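# Remove the lens rear cap, place cap and lens on table

## Task

Pull the rear cap off the lens, leave the cap resting on the table, and put the lens down as well. Neither item may end up off the table.

## Robot and tools

Robot: two 6-joint arms, left_arm and right_arm, each with a parallel two-finger gripper. Base origins in the scene frame: left_arm at (-0.043, +0.308, 0) m, right_arm at (+0.044, -0.310, 0) m. Both are turned only slightly about z (quat_wxyz about (1, 0, 0, 0.011) and (1, 0, 0, 0.003)).

Frames: the scene frame has its origin at table-top height, midway between the nominal bases. +x points out over the table, +z points up, and left_arm sits on the +y side (this is not the image side). Each arm reports its own gripper pose, velocities and wrist-camera pose in its own base frame. The table and the fixed cameras use the scene frame. Printed hand positions can be off by a few cm, more when the arm is reaching far. The gripper's fingers point along its +z axis and close along its y axis. end_effector_position is the point between the pads, roughly 1 cm short of the fingertips.

Joint order, used everywhere: waist, shoulder, elbow, wrist pitch, wrist yaw, wrist roll, then the gripper. Ranges in rad:
- waist -2.880..2.880
- shoulder 0.000..3.142
- elbow 0.000..3.019
- wrist pitch -1.693..1.571
- wrist yaw -1.571..1.571
- wrist roll -2.094..2.094
Wrist yaw's sign is flipped relative to the URDF in every command and result. True joint ends may differ from these by up to 0.084 rad. A target more than 0.084 rad beyond an end, and farther out than the joint already is, gets refused. When a joint is driven to its end, a line saying "joint sent to its limit" appears.

A row is 14 plain numbers, and it is always the full 14 even if only one arm moves. The order is left_arm's 6 absolute joint angles (rad) and its opening, then the same 7 for right_arm. Opening is an absolute command on a scale from -1 (closed) to +1 (fully open). To leave an arm or gripper unchanged, repeat its current "Joint targets" angles and its present opening command. Note that 0 is a real half-open command, not a skip.

Tools:
- execute_actions(actions, cameras): actions is a list of actions. Each action is a list of up to 15 rows, and each row is one 1/30 s control step. If an action has fewer than 15 rows, its last row is held for the remaining steps. An empty list just returns state and images.
- move(target, speed, blend, opening_speed, blocking, cameras): target is one 14-number row of absolute goals, or a list of up to 15 rows to pass through in order. All joints start and finish together. speed is the top rate in rad/s of whichever joint has the farthest to go: 0.01 to 12.57, default 0.5. It can be one value or one per target. blend, in rad, rounds off corners at intermediate targets. opening_speed (0.2 or more, scale units per second) ramps the grippers gradually. blocking=false returns after about 0.5 s while the move continues, and a new move takes over from a running one. The move does not steer around obstacles or the other arm. The result adds a "move:" line giving the ending: done, off_target (a joint resting more than 0.035 rad from its target), moving, held or fault. limits=held is added if steps were withheld.
- wait(seconds 0..10, cameras): lets the scene run with the last commands held.
- stop(cameras): brakes a running move.
- zoom_image(camera, region): region is [x0, y0, x1, y1] in pixels of that camera's latest image, at most 504 wide and 504 high.
- read_manual(section): returns licence texts only.
- finished_scene(scene): ends the current scene. Pass its number. Call it only once the cap and lens both rest on the table and will stay there.
cameras accepts names, ["all"] or null for all cameras, or [] for none. The names are cam_high, cam_low, cam_left_wrist and cam_right_wrist, each 896x504.

Motion limits: each joint's target can lead its measured angle by only a fixed amount per step. If one step's targets would shift a gripper more than 110 mm, they are scaled back. Small changes may fail to start a joint. If a motion stops partway, send the remainder again.

Result lines:
- Joint positions and Joint velocities: one block per arm, rad and rad/s, then the pad gap in m (0.094 is fully open).
- "within noise": that arm is at rest.
- Joint targets: the angles currently being driven toward.
- Tool commands: the present gripper commands.
- grip_measured: the finger opening on the command scale. It reads up to about 2.7 mm wide when empty. When squeezing a part it reads narrower than the part, so a reading gives no sign of contact.
- Joint torques: the total drive output, including gravity, with per-arm offsets. Positive means toward larger angles. The 3rd and 4th values wrap around at ±28 N m.
- "joint command not followed": the clearance check altered some targets. That check does not keep the two grippers apart.
- MOTOR HOT: a motor is at 85 °C.
- OVER-TEMPERATURE FAULT: the arm has gone limp and dropped for 30 s or more.

Gripping: each pad pushes at about 50 to 64 N. Close slowly on anything fragile. To release, command an opening well above grip_measured.

Avoid the following:
- contact or pressing between the two arms, including one gripper closing on the other's fingers
- fast collisions with the table or the camera stand behind the arms
- dropping parts, or letting go of them while they are still moving
- anything falling or being left off the table
- holding loads with the arm stretched out, or straining against unreachable poses, since both heat the motors
A loose object may occasionally be nudged by an outside push.

Each tool is called after "Call:" by a JSON object that holds its "api" and its "payload".

## Session

Call:
{"api": "execute_actions", "payload": {"actions": []}}

Scene clock: 0.00 s.
left_arm: end_effector_position=(+0.2610, -0.3546, +0.2430) grip_measured=+1.000 end_effector_quat_wxyz=(-0.027, -0.474, +0.877, +0.075) | right_arm: end_effector_position=(+0.2120, +0.0960, +0.1624) grip_measured=+1.000 end_effector_quat_wxyz=(+0.233, +0.149, +0.955, +0.112)
Joint positions: left_arm=[-0.923 1.592 1.54 -1.676 -0.031 -1.912 0.094] | right_arm=[0.506 0.527 0.522 -1.052 -0.105 0.787 0.094]
Joint velocities: within noise
Joint torques (N m): no reading
Heat: left arm: hottest wrist roll 31 °C; right arm: hottest elbow 37 °C.
Joint targets: left_arm=[-0.923 1.593 1.564 -1.676 -0.031 -1.912] | right_arm=[0.506 0.528 0.554 -1.049 -0.105 0.787]
Tool commands: left_gripper/opening=+1.0 right_gripper/opening=+1.0

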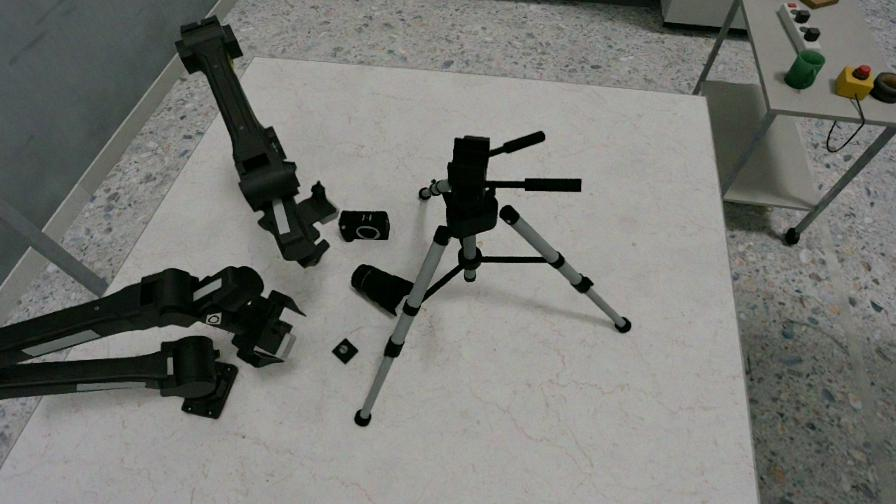

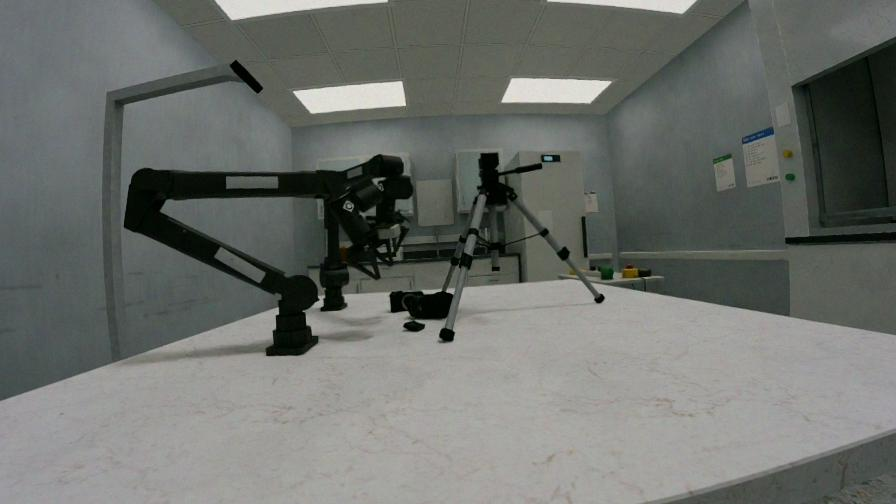

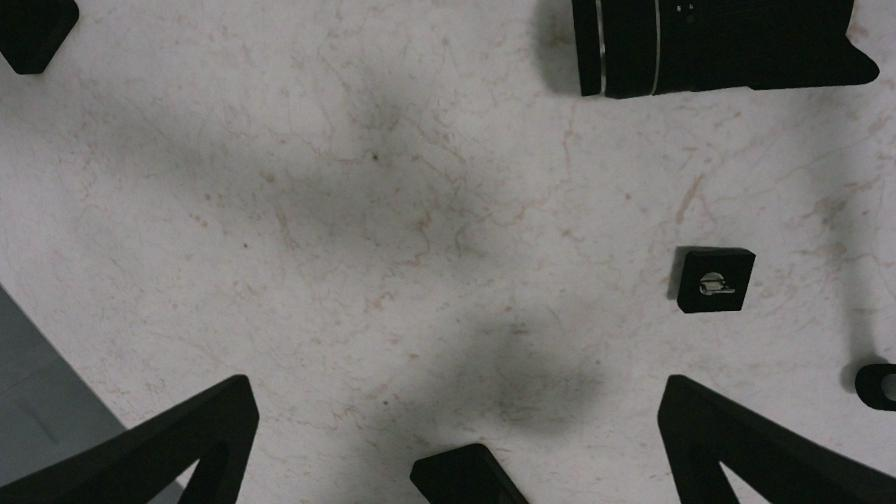

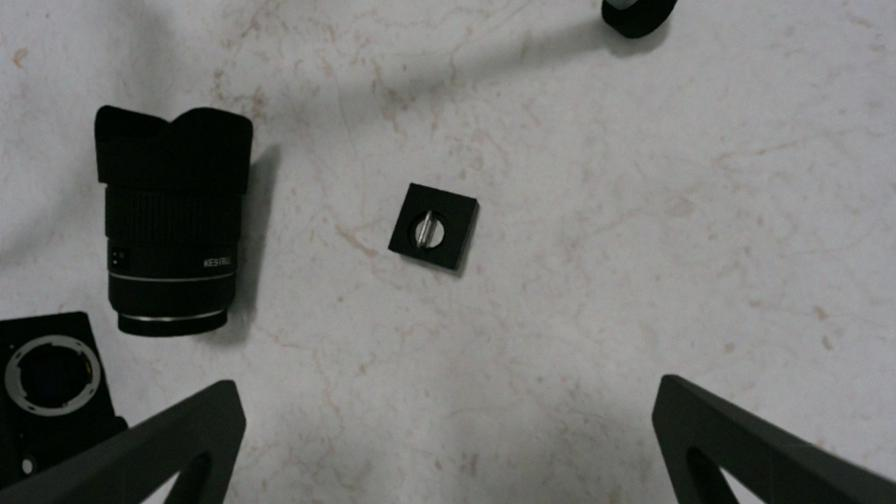

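Call:
{"api": "zoom_image", "payload": {"camera": "cam_right_wrist", "region": [60, 80, 300, 370]}}

Call:
{"api": "zoom_image", "payload": {"camera": "cam_high", "region": [320, 190, 480, 400]}}

Call:
{"api": "zoom_image", "payload": {"camera": "cam_left_wrist", "region": [540, 0, 896, 320]}}

Call:
{"api": "zoom_image", "payload": {"camera": "cam_low", "region": [330, 220, 500, 350]}}

Scaled by 1.738.

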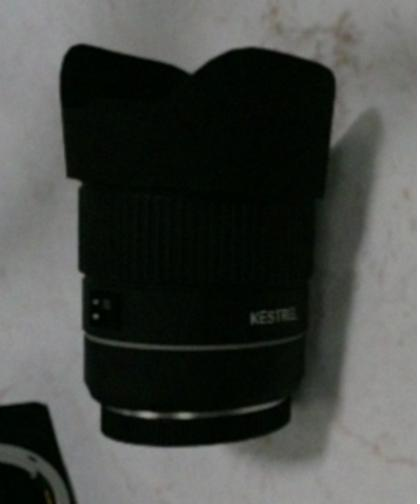

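Scaled by 2.400.

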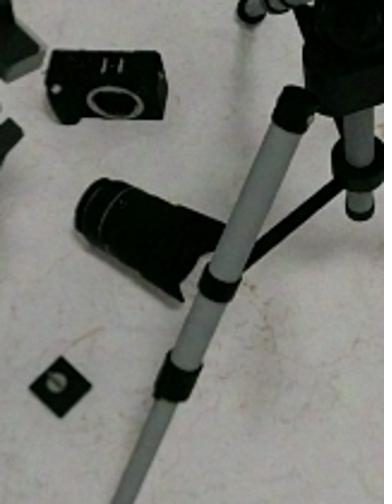

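Scaled by 1.416.

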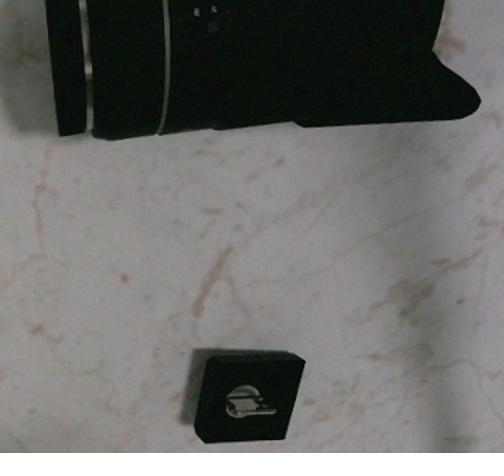

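Scaled by 2.965.

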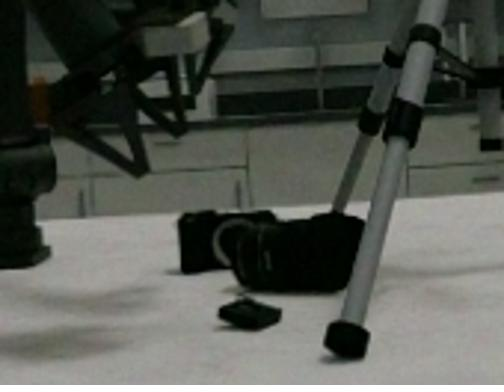

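Call:
{"api": "move", "payload": {"target": [[-0.4,0.898,0.287,0.611,0,0,1,0.506,0.528,0.554,-1.049,-0.105,0.787,1],[-0.4,0.898,0.287,0.611,0,0,1,0.7356,1.4698,1.295,-1.396,0,0.992,1]], "speed": 1.0, "blend": 0.1}}

Scene clock: 265.27 s.
left_arm: end_effector_position=(+0.3675, -0.1608, +0.2432) grip_measured=+1.000 end_effector_quat_wxyz=(+0.683, +0.144, +0.701, -0.146) | right_arm: end_effector_position=(+0.3044, +0.2721, +0.1729) grip_measured=+1.000 end_effector_quat_wxyz=(-0.019, +0.124, +0.992, -0.025)
Joint positions: left_arm=[-0.41 0.905 0.289 0.591 -0.003 -0.008 0.094] | right_arm=[0.732 1.475 1.228 -1.385 -0.003 0.981 0.094]
Joint velocities: within noise
Joint torques (N m): left_arm=[-0.5 -3.96 8.23 2.96 0.28 0.09] | right_arm=[0.5 -12.28 13.03 -0.14 0.15 0.15]
Heat: left arm: hottest elbow 39 °C; right arm: hottest elbow 48 °C.
Joint targets: left_arm=[-0.400 0.898 0.287 0.611 0.000 0.000] | right_arm=[0.736 1.470 1.295 -1.396 0.000 0.992]
move: off_target (right_arm); right_arm: the elbow is farthest, 0.067 rad from its target

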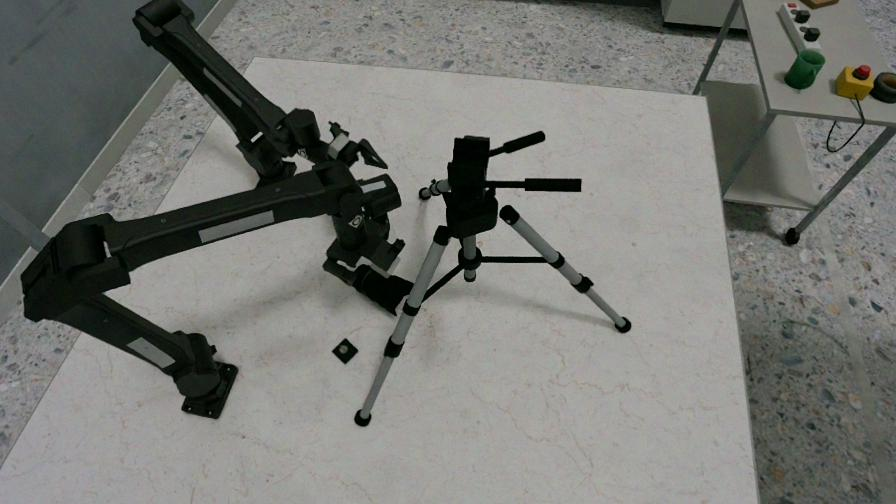

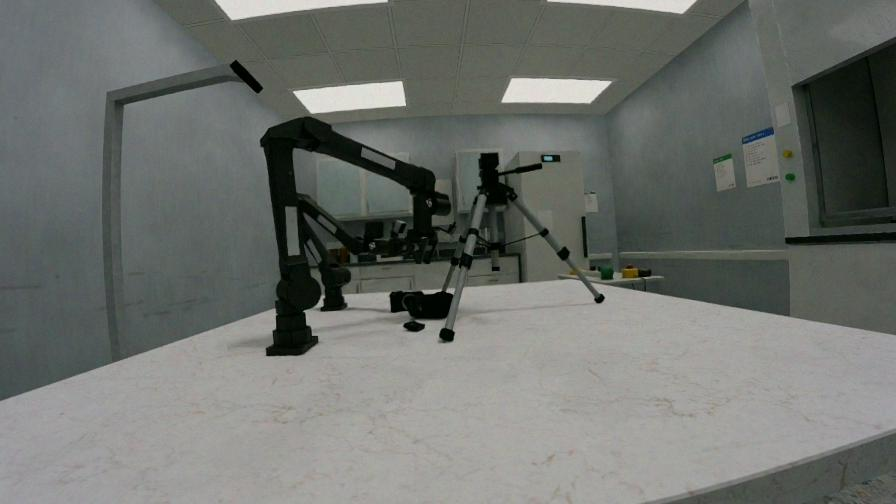

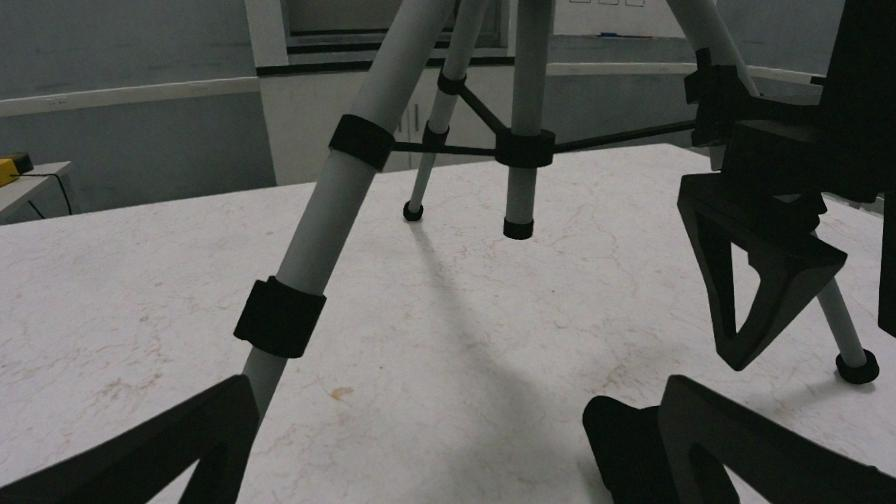

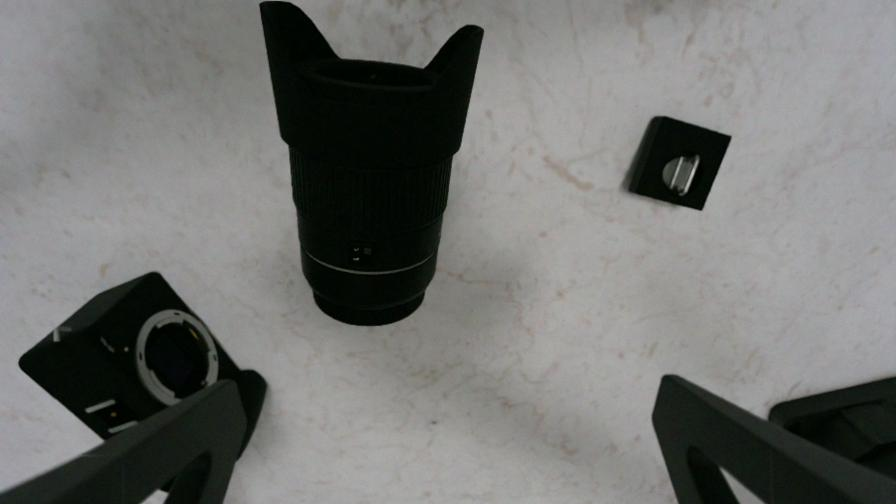

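Call:
{"api": "move", "payload": {"target": [-0.4,0.898,0.287,0.611,0,0,1,0.751,1.559,1.187,-1.143,0,1.115,1], "speed": 0.5, "cameras": ["cam_right_wrist"]}}

Scene clock: 322.73 s.
left_arm: end_effector_position=(+0.3675, -0.1608, +0.2433) grip_measured=+1.000 end_effector_quat_wxyz=(+0.683, +0.144, +0.701, -0.146) | right_arm: end_effector_position=(+0.3352, +0.3075, +0.1268) grip_measured=+1.000 end_effector_quat_wxyz=(+0.017, +0.179, +0.984, +0.020)
Joint positions: left_arm=[-0.41 0.905 0.289 0.592 -0.003 -0.008 0.094] | right_arm=[0.745 1.558 1.195 -1.156 -0.003 1.105 0.094]
Joint velocities: within noise
Joint torques (N m): left_arm=[-0.67 -4.07 8.2 3.03 0.27 0.09] | right_arm=[0.03 -13.63 7.34 0.8 0.12 0.23]
Heat: left arm: hottest elbow 38 °C; right arm: hottest elbow 52 °C.
Joint targets: left_arm=[-0.400 0.898 0.287 0.611 0.000 0.000] | right_arm=[0.751 1.559 1.187 -1.143 0.000 1.115]
move: done
Images, in order (width x height): cam_right_wrist 896x504.

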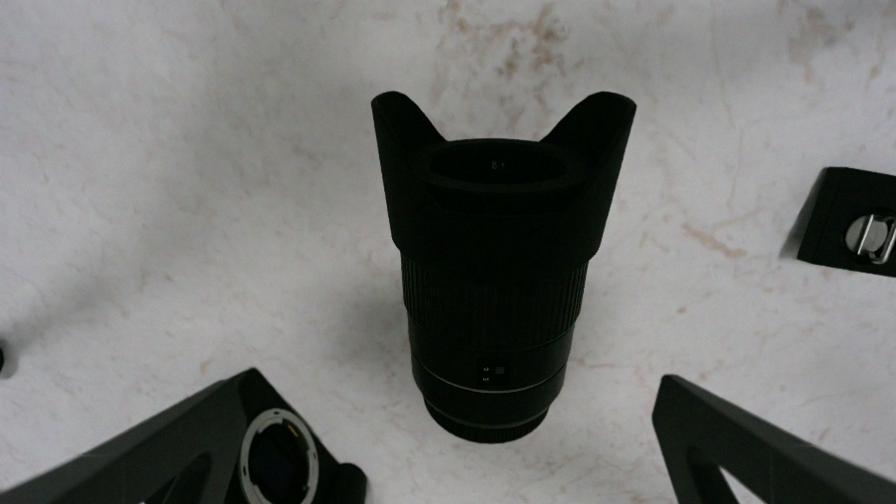

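Call:
{"api": "move", "payload": {"target": [-0.4,0.898,0.287,0.611,0,0,1,0.764,1.575,1.136,-1.135,0,1.113,1], "speed": 0.5, "cameras": ["cam_right_wrist"]}}

Scene clock: 348.03 s.
left_arm: end_effector_position=(+0.3675, -0.1608, +0.2433) grip_measured=+1.000 end_effector_quat_wxyz=(+0.683, +0.144, +0.701, -0.146) | right_arm: end_effector_position=(+0.3185, +0.2998, +0.1044) grip_measured=+1.000 end_effector_quat_wxyz=(+0.001, +0.173, +0.985, -0.001)
Joint positions: left_arm=[-0.41 0.905 0.289 0.592 -0.003 -0.008 0.094] | right_arm=[0.758 1.57 1.146 -1.148 -0.003 1.105 0.094]
Joint velocities: within noise
Joint torques (N m): left_arm=[-0.67 -3.9 8.27 3.02 0.29 0.08] | right_arm=[0.32 -12.86 7.09 0.79 0.1 0.07]
Heat: left arm: hottest elbow 38 °C; right arm: hottest elbow 47 °C.
Joint targets: left_arm=[-0.400 0.898 0.287 0.611 0.000 0.000] | right_arm=[0.764 1.575 1.136 -1.135 0.000 1.113]
move: done
Images, in order (width x height): cam_right_wrist 896x504.

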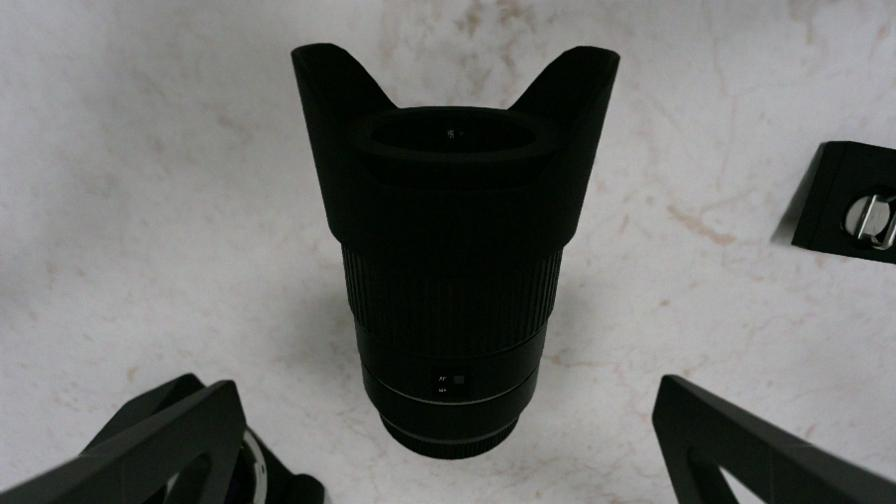

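Call:
{"api": "move", "payload": {"target": [-0.4,0.898,0.287,0.611,0,0,1,0.764,1.664,1.044,-0.955,0,1.113,0.75], "speed": 0.2, "cameras": ["cam_right_wrist","cam_high"]}}

Scene clock: 384.63 s.
left_arm: end_effector_position=(+0.3675, -0.1608, +0.2433) grip_measured=+1.000 end_effector_quat_wxyz=(+0.683, +0.144, +0.701, -0.146) | right_arm: end_effector_position=(+0.3178, +0.2991, +0.0365) grip_measured=+0.752 end_effector_quat_wxyz=(+0.001, +0.173, +0.985, -0.002)
Joint positions: left_arm=[-0.41 0.905 0.289 0.592 -0.003 -0.008 0.094] | right_arm=[0.758 1.659 1.054 -0.968 -0.003 1.105 0.082]
Joint velocities: within noise
Joint torques (N m): left_arm=[-0.38 -4.07 8.24 3.08 0.28 0.09] | right_arm=[1.03 -13.27 6.39 0.8 0.1 0.09]
Heat: left arm: hottest elbow 38 °C; right arm: hottest elbow 44 °C.
Joint targets: left_arm=[-0.400 0.898 0.287 0.611 0.000 0.000] | right_arm=[0.764 1.664 1.044 -0.955 0.000 1.113]
move: done
Images, in order (width x height): cam_high 896x504, cam_right_wrist 896x504.

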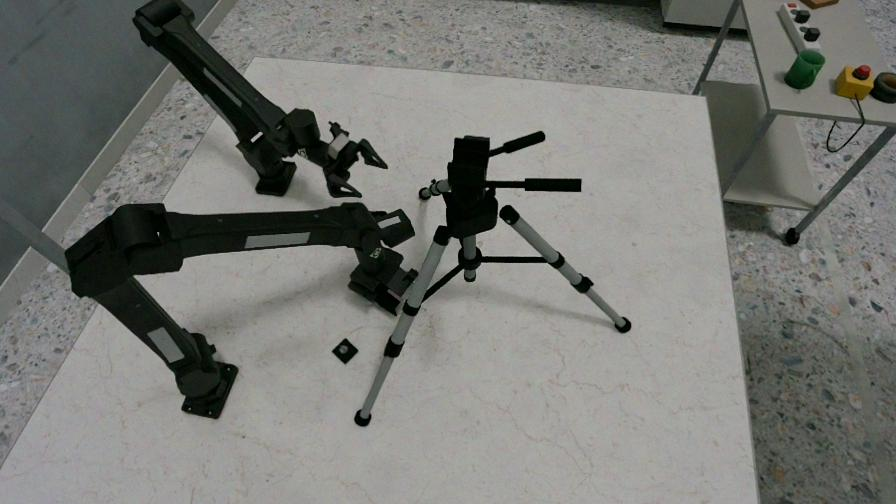

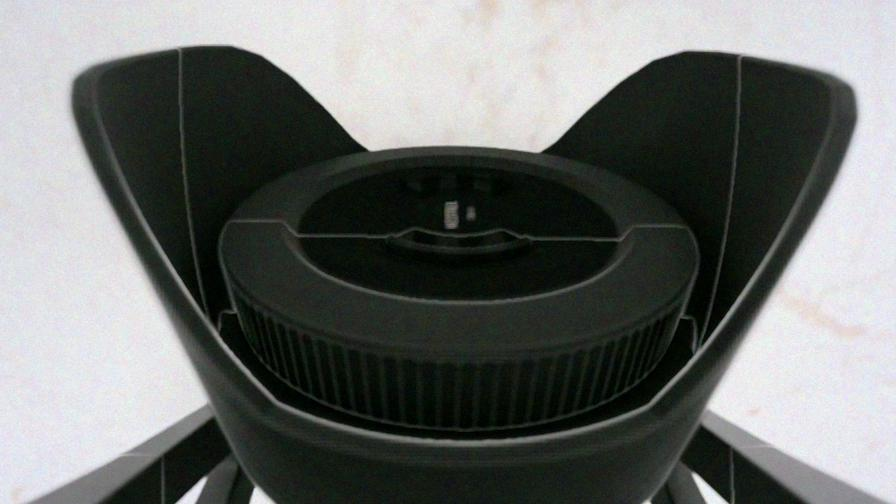

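Call:
{"api": "move", "payload": {"target": [-0.4,0.898,0.287,0.611,0,0,1,0.764,1.664,1.044,-0.955,0,1.113,0.2], "opening_speed": 0.5, "cameras": ["cam_right_wrist","cam_low"]}}

Scene clock: 392.50 s.
left_arm: end_effector_position=(+0.3675, -0.1608, +0.2433) grip_measured=+1.000 end_effector_quat_wxyz=(+0.683, +0.144, +0.701, -0.146) | right_arm: end_effector_position=(+0.3179, +0.2992, +0.0365) grip_measured=+0.538 end_effector_quat_wxyz=(+0.001, +0.173, +0.985, -0.002)
Joint positions: left_arm=[-0.41 0.905 0.289 0.592 -0.003 -0.008 0.094] | right_arm=[0.758 1.659 1.054 -0.967 -0.003 1.105 0.072]
Joint velocities: within noise
Joint torques (N m): left_arm=[-0.44 -3.78 8.21 2.99 0.28 0.09] | right_arm=[0.62 -13.1 6.24 0.64 0.04 0.14]
Heat: left arm: hottest elbow 38 °C; right arm: hottest elbow 44 °C.
Joint targets: left_arm=[-0.400 0.898 0.287 0.611 0.000 0.000] | right_arm=[0.764 1.664 1.044 -0.955 0.000 1.113]
move: done
Images, in order (width x height): cam_low 896x504, cam_right_wrist 896x504.

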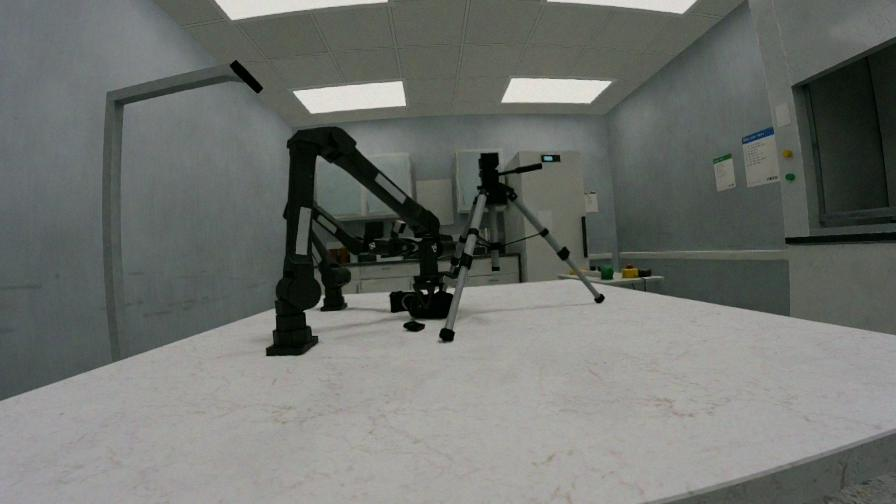

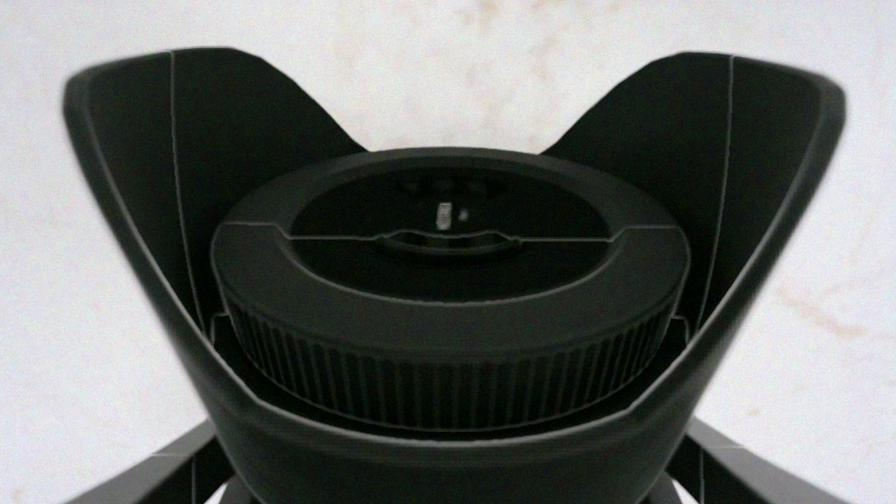

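Call:
{"api": "move", "payload": {"target": [[-0.4,0.898,0.287,0.611,0,0,1,0.764,1.575,1.136,-1.135,0,1.113,0.2],[-0.4,0.898,0.287,0.611,0,0,1,0.645,1.4565,1.413,-1.527,0,1.365,0.2]], "speed": 0.4, "blend": 0.05}}

Scene clock: 409.17 s.
left_arm: end_effector_position=(+0.3675, -0.1608, +0.2433) grip_measured=+1.000 end_effector_quat_wxyz=(+0.683, +0.144, +0.701, -0.146) | right_arm: end_effector_position=(+0.3244, +0.2450, +0.1991) grip_measured=+0.537 end_effector_quat_wxyz=(-0.031, +0.345, +0.937, -0.051)
Joint positions: left_arm=[-0.41 0.905 0.289 0.592 -0.003 -0.008 0.094] | right_arm=[0.649 1.493 1.314 -1.511 -0.003 1.355 0.072]
Joint velocities: within noise
Joint torques (N m): left_arm=[-0.44 -3.78 8.27 3 0.29 0.08] | right_arm=[-0.5 -15.56 15.41 -0.57 0.11 0.13]
Heat: left arm: hottest elbow 38 °C; right arm: hottest elbow 44 °C.
Joint targets: left_arm=[-0.400 0.898 0.287 0.611 0.000 0.000] | right_arm=[0.645 1.456 1.413 -1.527 0.000 1.365]
move: off_target (right_arm); right_arm: the elbow is farthest, 0.099 rad from its target

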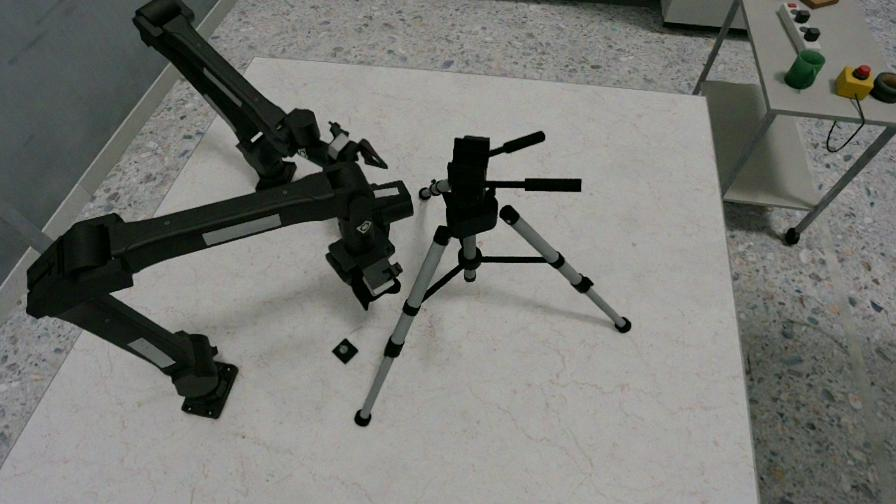

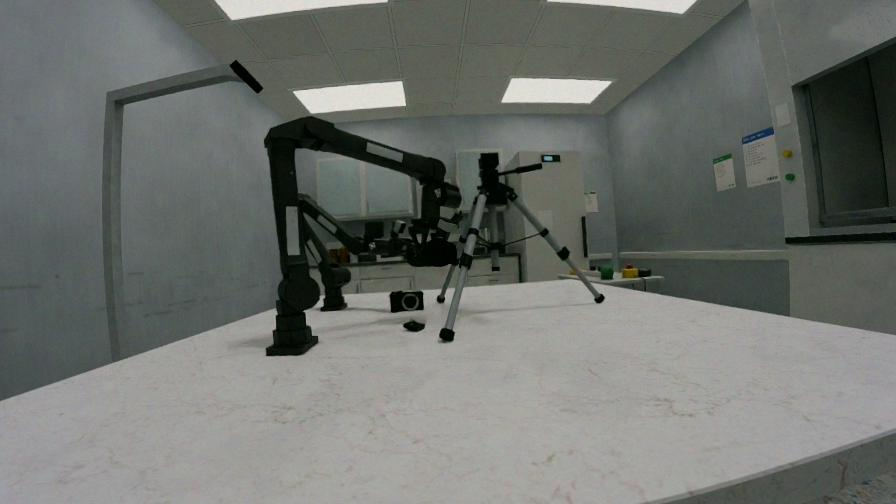

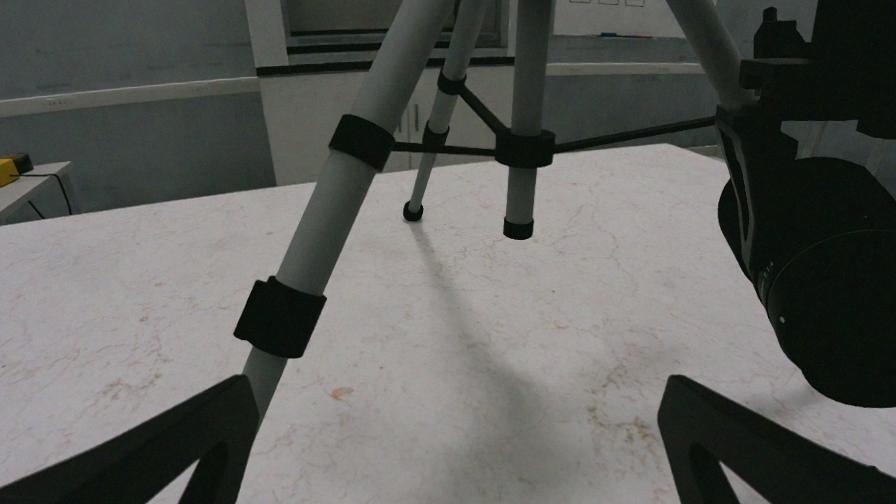

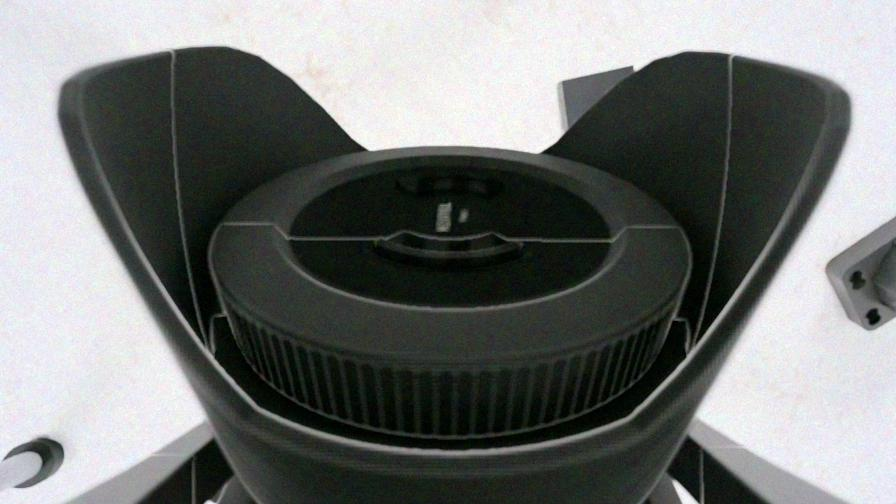

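Call:
{"api": "move", "payload": {"target": [-0.4,0.898,0.287,0.611,0,0,1,0.645,1.4565,1.413,-1.407,0,1.365,0.2], "speed": 0.4, "cameras": ["cam_left_wrist"]}}

Scene clock: 420.23 s.
left_arm: end_effector_position=(+0.3675, -0.1608, +0.2433) grip_measured=+1.000 end_effector_quat_wxyz=(+0.683, +0.144, +0.701, -0.146) | right_arm: end_effector_position=(+0.3427, +0.2589, +0.1974) grip_measured=+0.537 end_effector_quat_wxyz=(-0.006, +0.346, +0.938, -0.012)
Joint positions: left_arm=[-0.41 0.905 0.289 0.592 -0.003 -0.008 0.094] | right_arm=[0.649 1.493 1.314 -1.418 -0.003 1.356 0.072]
Joint velocities: within noise
Joint torques (N m): left_arm=[-0.5 -3.9 8.24 3.06 0.27 0.09] | right_arm=[0.15 -16.15 15.64 0.53 0.07 0.2]
Heat: left arm: hottest elbow 38 °C; right arm: hottest elbow 46 °C.
Joint targets: left_arm=[-0.400 0.898 0.287 0.611 0.000 0.000] | right_arm=[0.645 1.456 1.413 -1.407 0.000 1.365]
move: off_target (right_arm); right_arm: the elbow is farthest, 0.099 rad from its target
Images, in order (width x height): cam_left_wrist 896x504.

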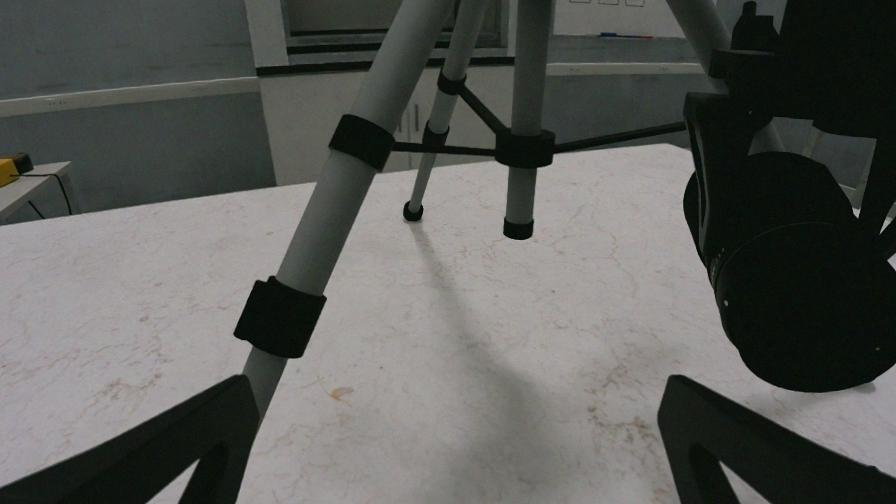

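Call:
{"api": "zoom_image", "payload": {"camera": "cam_left_wrist", "region": [640, 120, 896, 420]}}

Scaled by 1.680.

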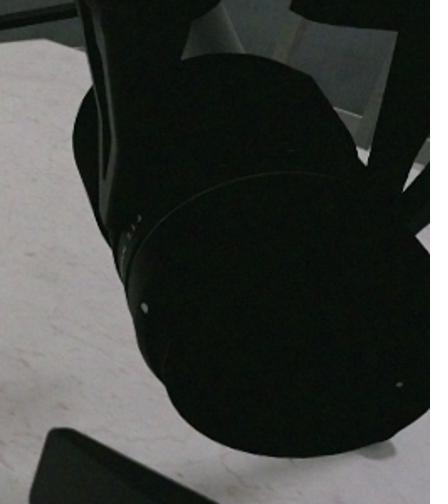

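Call:
{"api": "move", "payload": {"target": [-0.765,1.19,0.245,0.97,0.034,0,1,0.645,1.4565,1.413,-1.407,0,1.365,0.2], "speed": 0.6}}

Scene clock: 486.63 s.
left_arm: end_effector_position=(+0.3062, -0.2814, +0.2028) grip_measured=+1.000 end_effector_quat_wxyz=(+0.665, +0.246, +0.657, -0.255) | right_arm: end_effector_position=(+0.3428, +0.2589, +0.1974) grip_measured=+0.537 end_effector_quat_wxyz=(-0.006, +0.346, +0.938, -0.012)
Joint positions: left_arm=[-0.755 1.182 0.246 0.95 0.03 -0.007 0.094] | right_arm=[0.649 1.493 1.314 -1.418 -0.003 1.356 0.072]
Joint velocities: within noise
Joint torques (N m): left_arm=[-1.79 -4.66 6.31 3.08 0.31 0.09] | right_arm=[-0.09 -15.74 15.53 0.53 0.12 0.15]
Heat: left arm: hottest elbow 38 °C; right arm: hottest elbow 53 °C.
Joint targets: left_arm=[-0.765 1.190 0.245 0.970 0.034 0.000] | right_arm=[0.645 1.456 1.413 -1.407 0.000 1.365]
move: off_target (right_arm); right_arm: the elbow is farthest, 0.099 rad from its target

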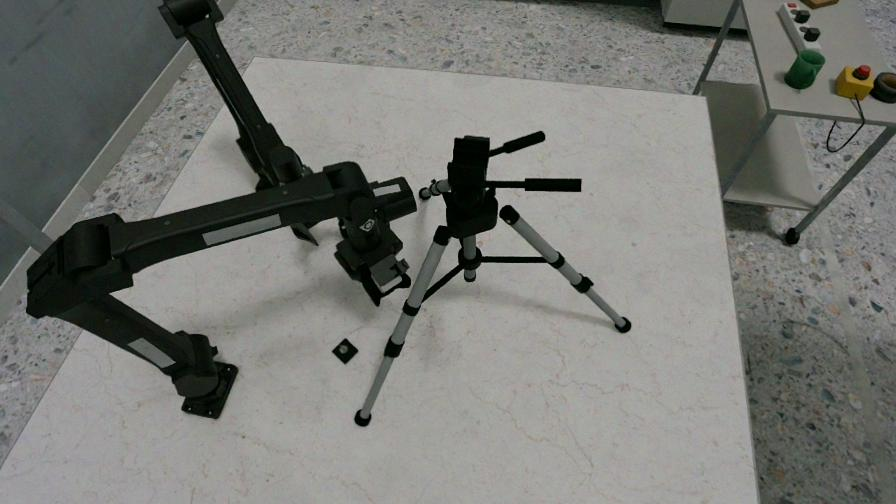

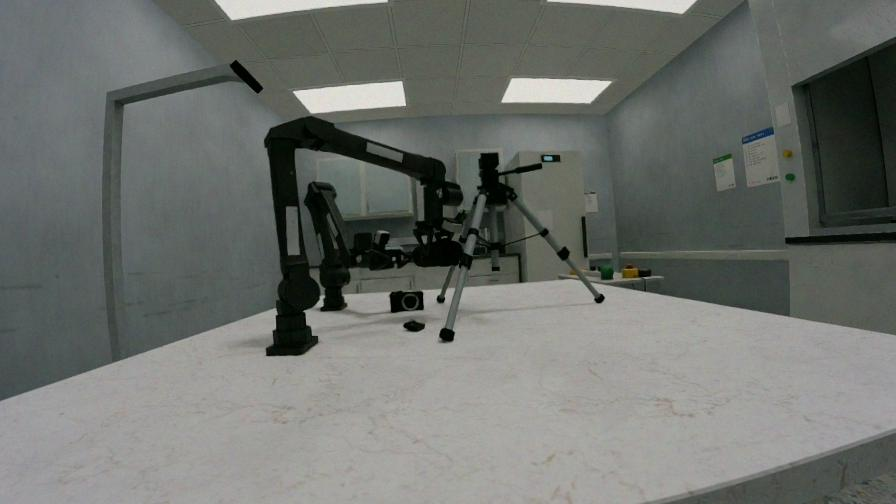

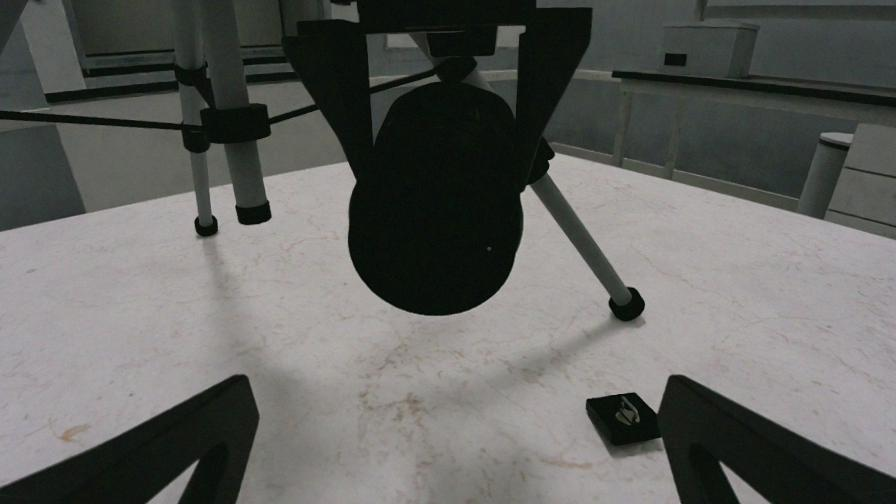

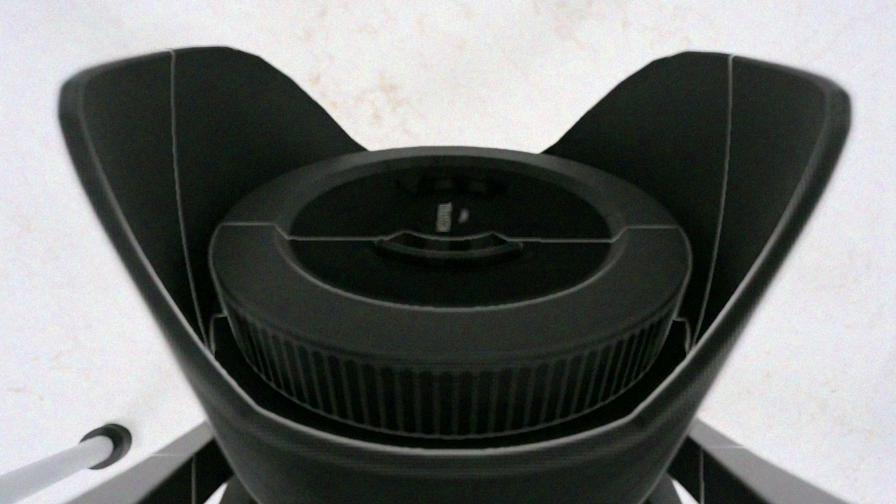

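Call:
{"api": "zoom_image", "payload": {"camera": "cam_left_wrist", "region": [320, 60, 560, 330]}}

Scaled by 1.867.

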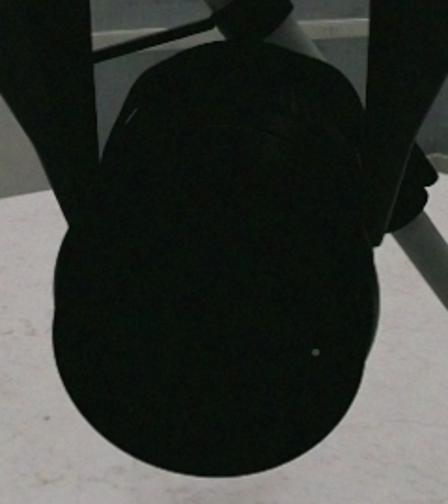

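Call:
{"api": "move", "payload": {"target": [-0.7185,1.315,0.379,0.935,0.002,0,1,0.645,1.4565,1.413,-1.407,0,1.365,0.2], "speed": 0.3, "cameras": ["cam_left_wrist"]}}

Call:
{"api": "zoom_image", "payload": {"camera": "cam_left_wrist", "region": [260, 60, 640, 440]}}

Scene clock: 533.23 s.
left_arm: end_effector_position=(+0.3397, -0.3026, +0.1980) grip_measured=+1.000 end_effector_quat_wxyz=(+0.656, +0.249, +0.666, -0.251) | right_arm: end_effector_position=(+0.3428, +0.2589, +0.1974) grip_measured=+0.537 end_effector_quat_wxyz=(-0.006, +0.346, +0.938, -0.012)
Joint positions: left_arm=[-0.729 1.303 0.345 0.946 0.006 -0.007 0.094] | right_arm=[0.649 1.493 1.314 -1.418 -0.003 1.356 0.072]
Joint velocities: within noise
Joint torques (N m): left_arm=[-0.44 -6.01 8.75 1.62 -0.03 0.06] | right_arm=[0.15 -15.27 15.5 0.73 0.04 0.13]
Heat: left arm: hottest elbow 38 °C; right arm: hottest elbow 56 °C.
Joint targets: left_arm=[-0.719 1.315 0.379 0.935 0.002 0.000] | right_arm=[0.645 1.456 1.413 -1.407 0.000 1.365]
move: off_target (right_arm); right_arm: the elbow is farthest, 0.099 rad from its target
Images, in order (width x height): cam_left_wrist 896x504.

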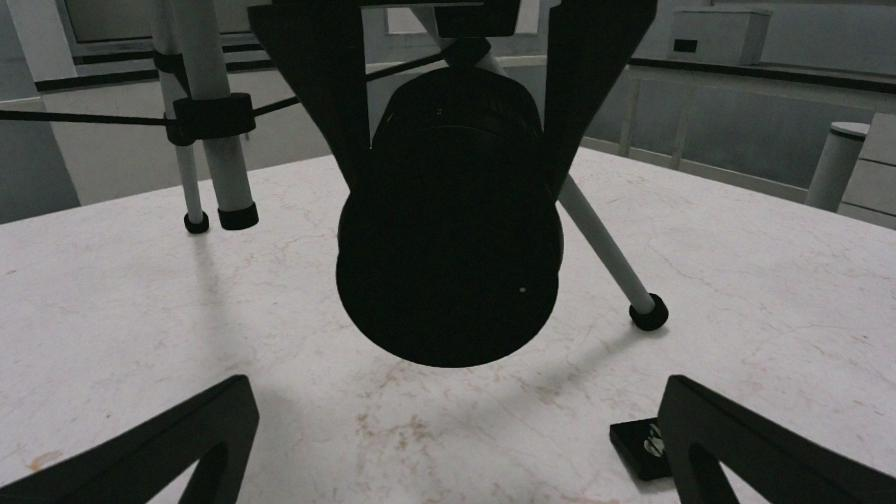

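Scaled by 1.326.

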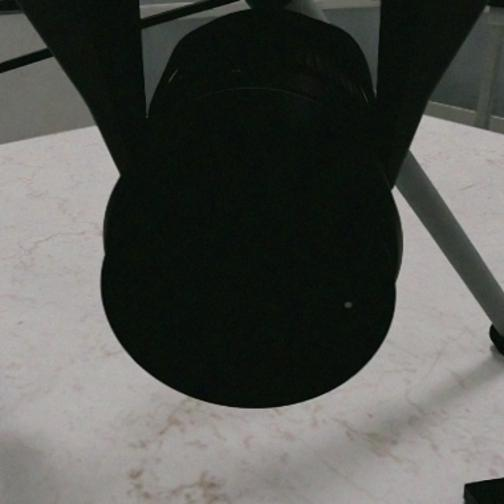

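Call:
{"api": "move", "payload": {"target": [-0.663,1.28,0.41,0.893,-0.127,0,1,0.645,1.4565,1.413,-1.407,0,1.365,0.2], "speed": 0.3, "cameras": ["cam_left_wrist"]}}

Call:
{"api": "zoom_image", "payload": {"camera": "cam_left_wrist", "region": [260, 60, 640, 440]}}

Scene clock: 598.43 s.
left_arm: end_effector_position=(+0.3462, -0.3043, +0.2059) grip_measured=+1.000 end_effector_quat_wxyz=(+0.646, +0.273, +0.658, -0.275) | right_arm: end_effector_position=(+0.3428, +0.2589, +0.1974) grip_measured=+0.537 end_effector_quat_wxyz=(-0.006, +0.346, +0.938, -0.012)
Joint positions: left_arm=[-0.674 1.289 0.37 0.904 -0.123 -0.007 0.094] | right_arm=[0.649 1.493 1.314 -1.418 -0.003 1.356 0.072]
Joint velocities: within noise
Joint torques (N m): left_arm=[-0.44 -7.59 9.46 1.68 -0.04 0.07] | right_arm=[-0.67 -15.91 15.42 0.68 0.09 0.15]
Heat: left arm: hottest elbow 38 °C; right arm: hottest elbow 58 °C.
Joint targets: left_arm=[-0.663 1.280 0.410 0.893 -0.127 0.000] | right_arm=[0.645 1.456 1.413 -1.407 0.000 1.365]
move: off_target (left_arm, right_arm); left_arm: the elbow is farthest, 0.040 rad from its target; right_arm: the elbow is farthest, 0.099 rad from its target
Images, in order (width x height): cam_left_wrist 896x504.

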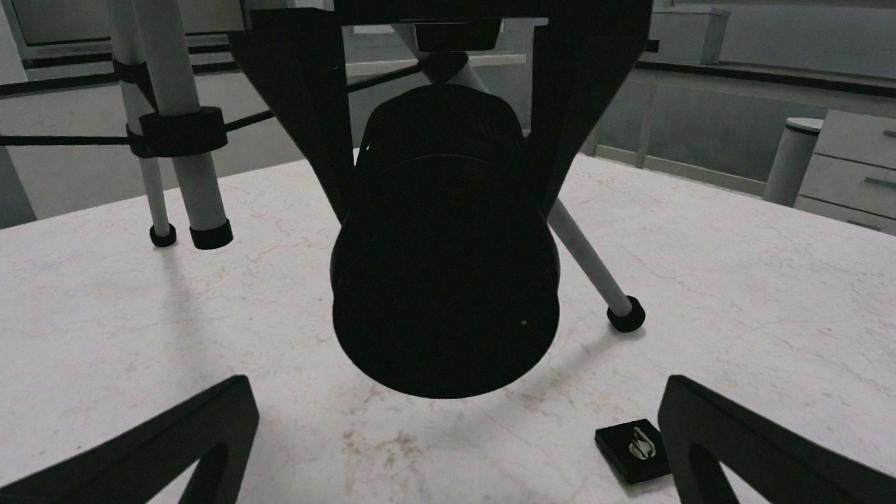

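Scaled by 1.326.

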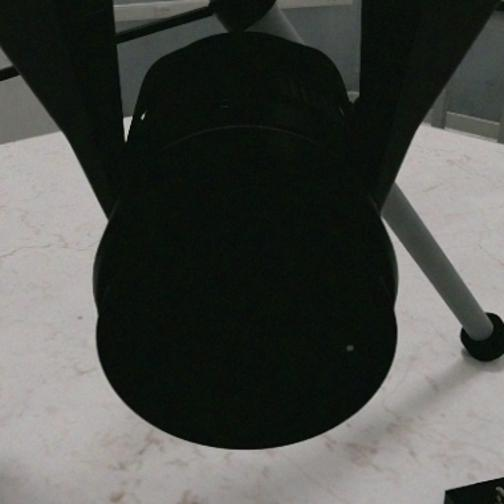

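Call:
{"api": "move", "payload": {"target": [-0.69,1.395,0.514,0.915,-0.115,0,1,0.645,1.4565,1.413,-1.407,0,1.365,0.2], "speed": 0.15, "cameras": ["cam_left_wrist"]}}

Call:
{"api": "zoom_image", "payload": {"camera": "cam_left_wrist", "region": [200, 0, 704, 504]}}

Scene clock: 623.83 s.
left_arm: end_effector_position=(+0.3755, -0.3300, +0.2124) grip_measured=+1.000 end_effector_quat_wxyz=(+0.649, +0.273, +0.654, -0.276) | right_arm: end_effector_position=(+0.3428, +0.2589, +0.1974) grip_measured=+0.537 end_effector_quat_wxyz=(-0.006, +0.346, +0.938, -0.012)
Joint positions: left_arm=[-0.679 1.383 0.474 0.903 -0.119 -0.007 0.094] | right_arm=[0.649 1.493 1.314 -1.418 -0.003 1.356 0.072]
Joint velocities: within noise
Joint torques (N m): left_arm=[-2.14 -7.53 9.55 2.73 0.3 0.08] | right_arm=[-0.38 -15.03 15.36 0.73 0.11 0.13]
Heat: left arm: hottest elbow 41 °C; right arm: hottest elbow 58 °C.
Joint targets: left_arm=[-0.690 1.395 0.514 0.915 -0.115 0.000] | right_arm=[0.645 1.456 1.413 -1.407 0.000 1.365]
move: off_target (left_arm, right_arm); left_arm: the elbow is farthest, 0.040 rad from its target; right_arm: the elbow is farthest, 0.099 rad from its target
Images, in order (width x height): cam_left_wrist 896x504.

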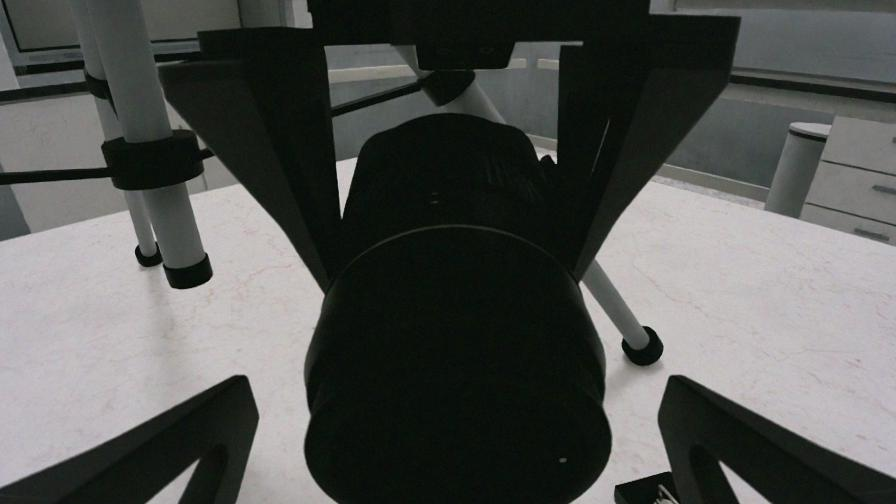

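Scaled by 1.000.

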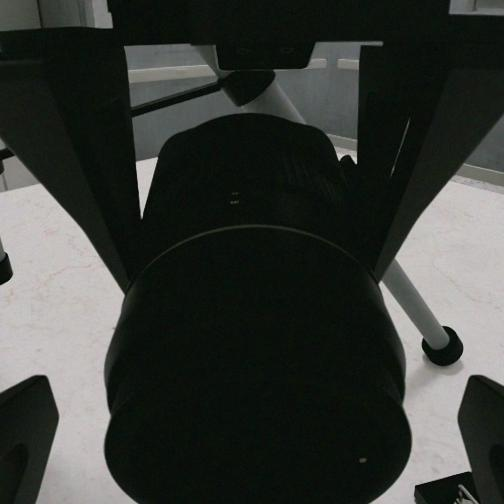

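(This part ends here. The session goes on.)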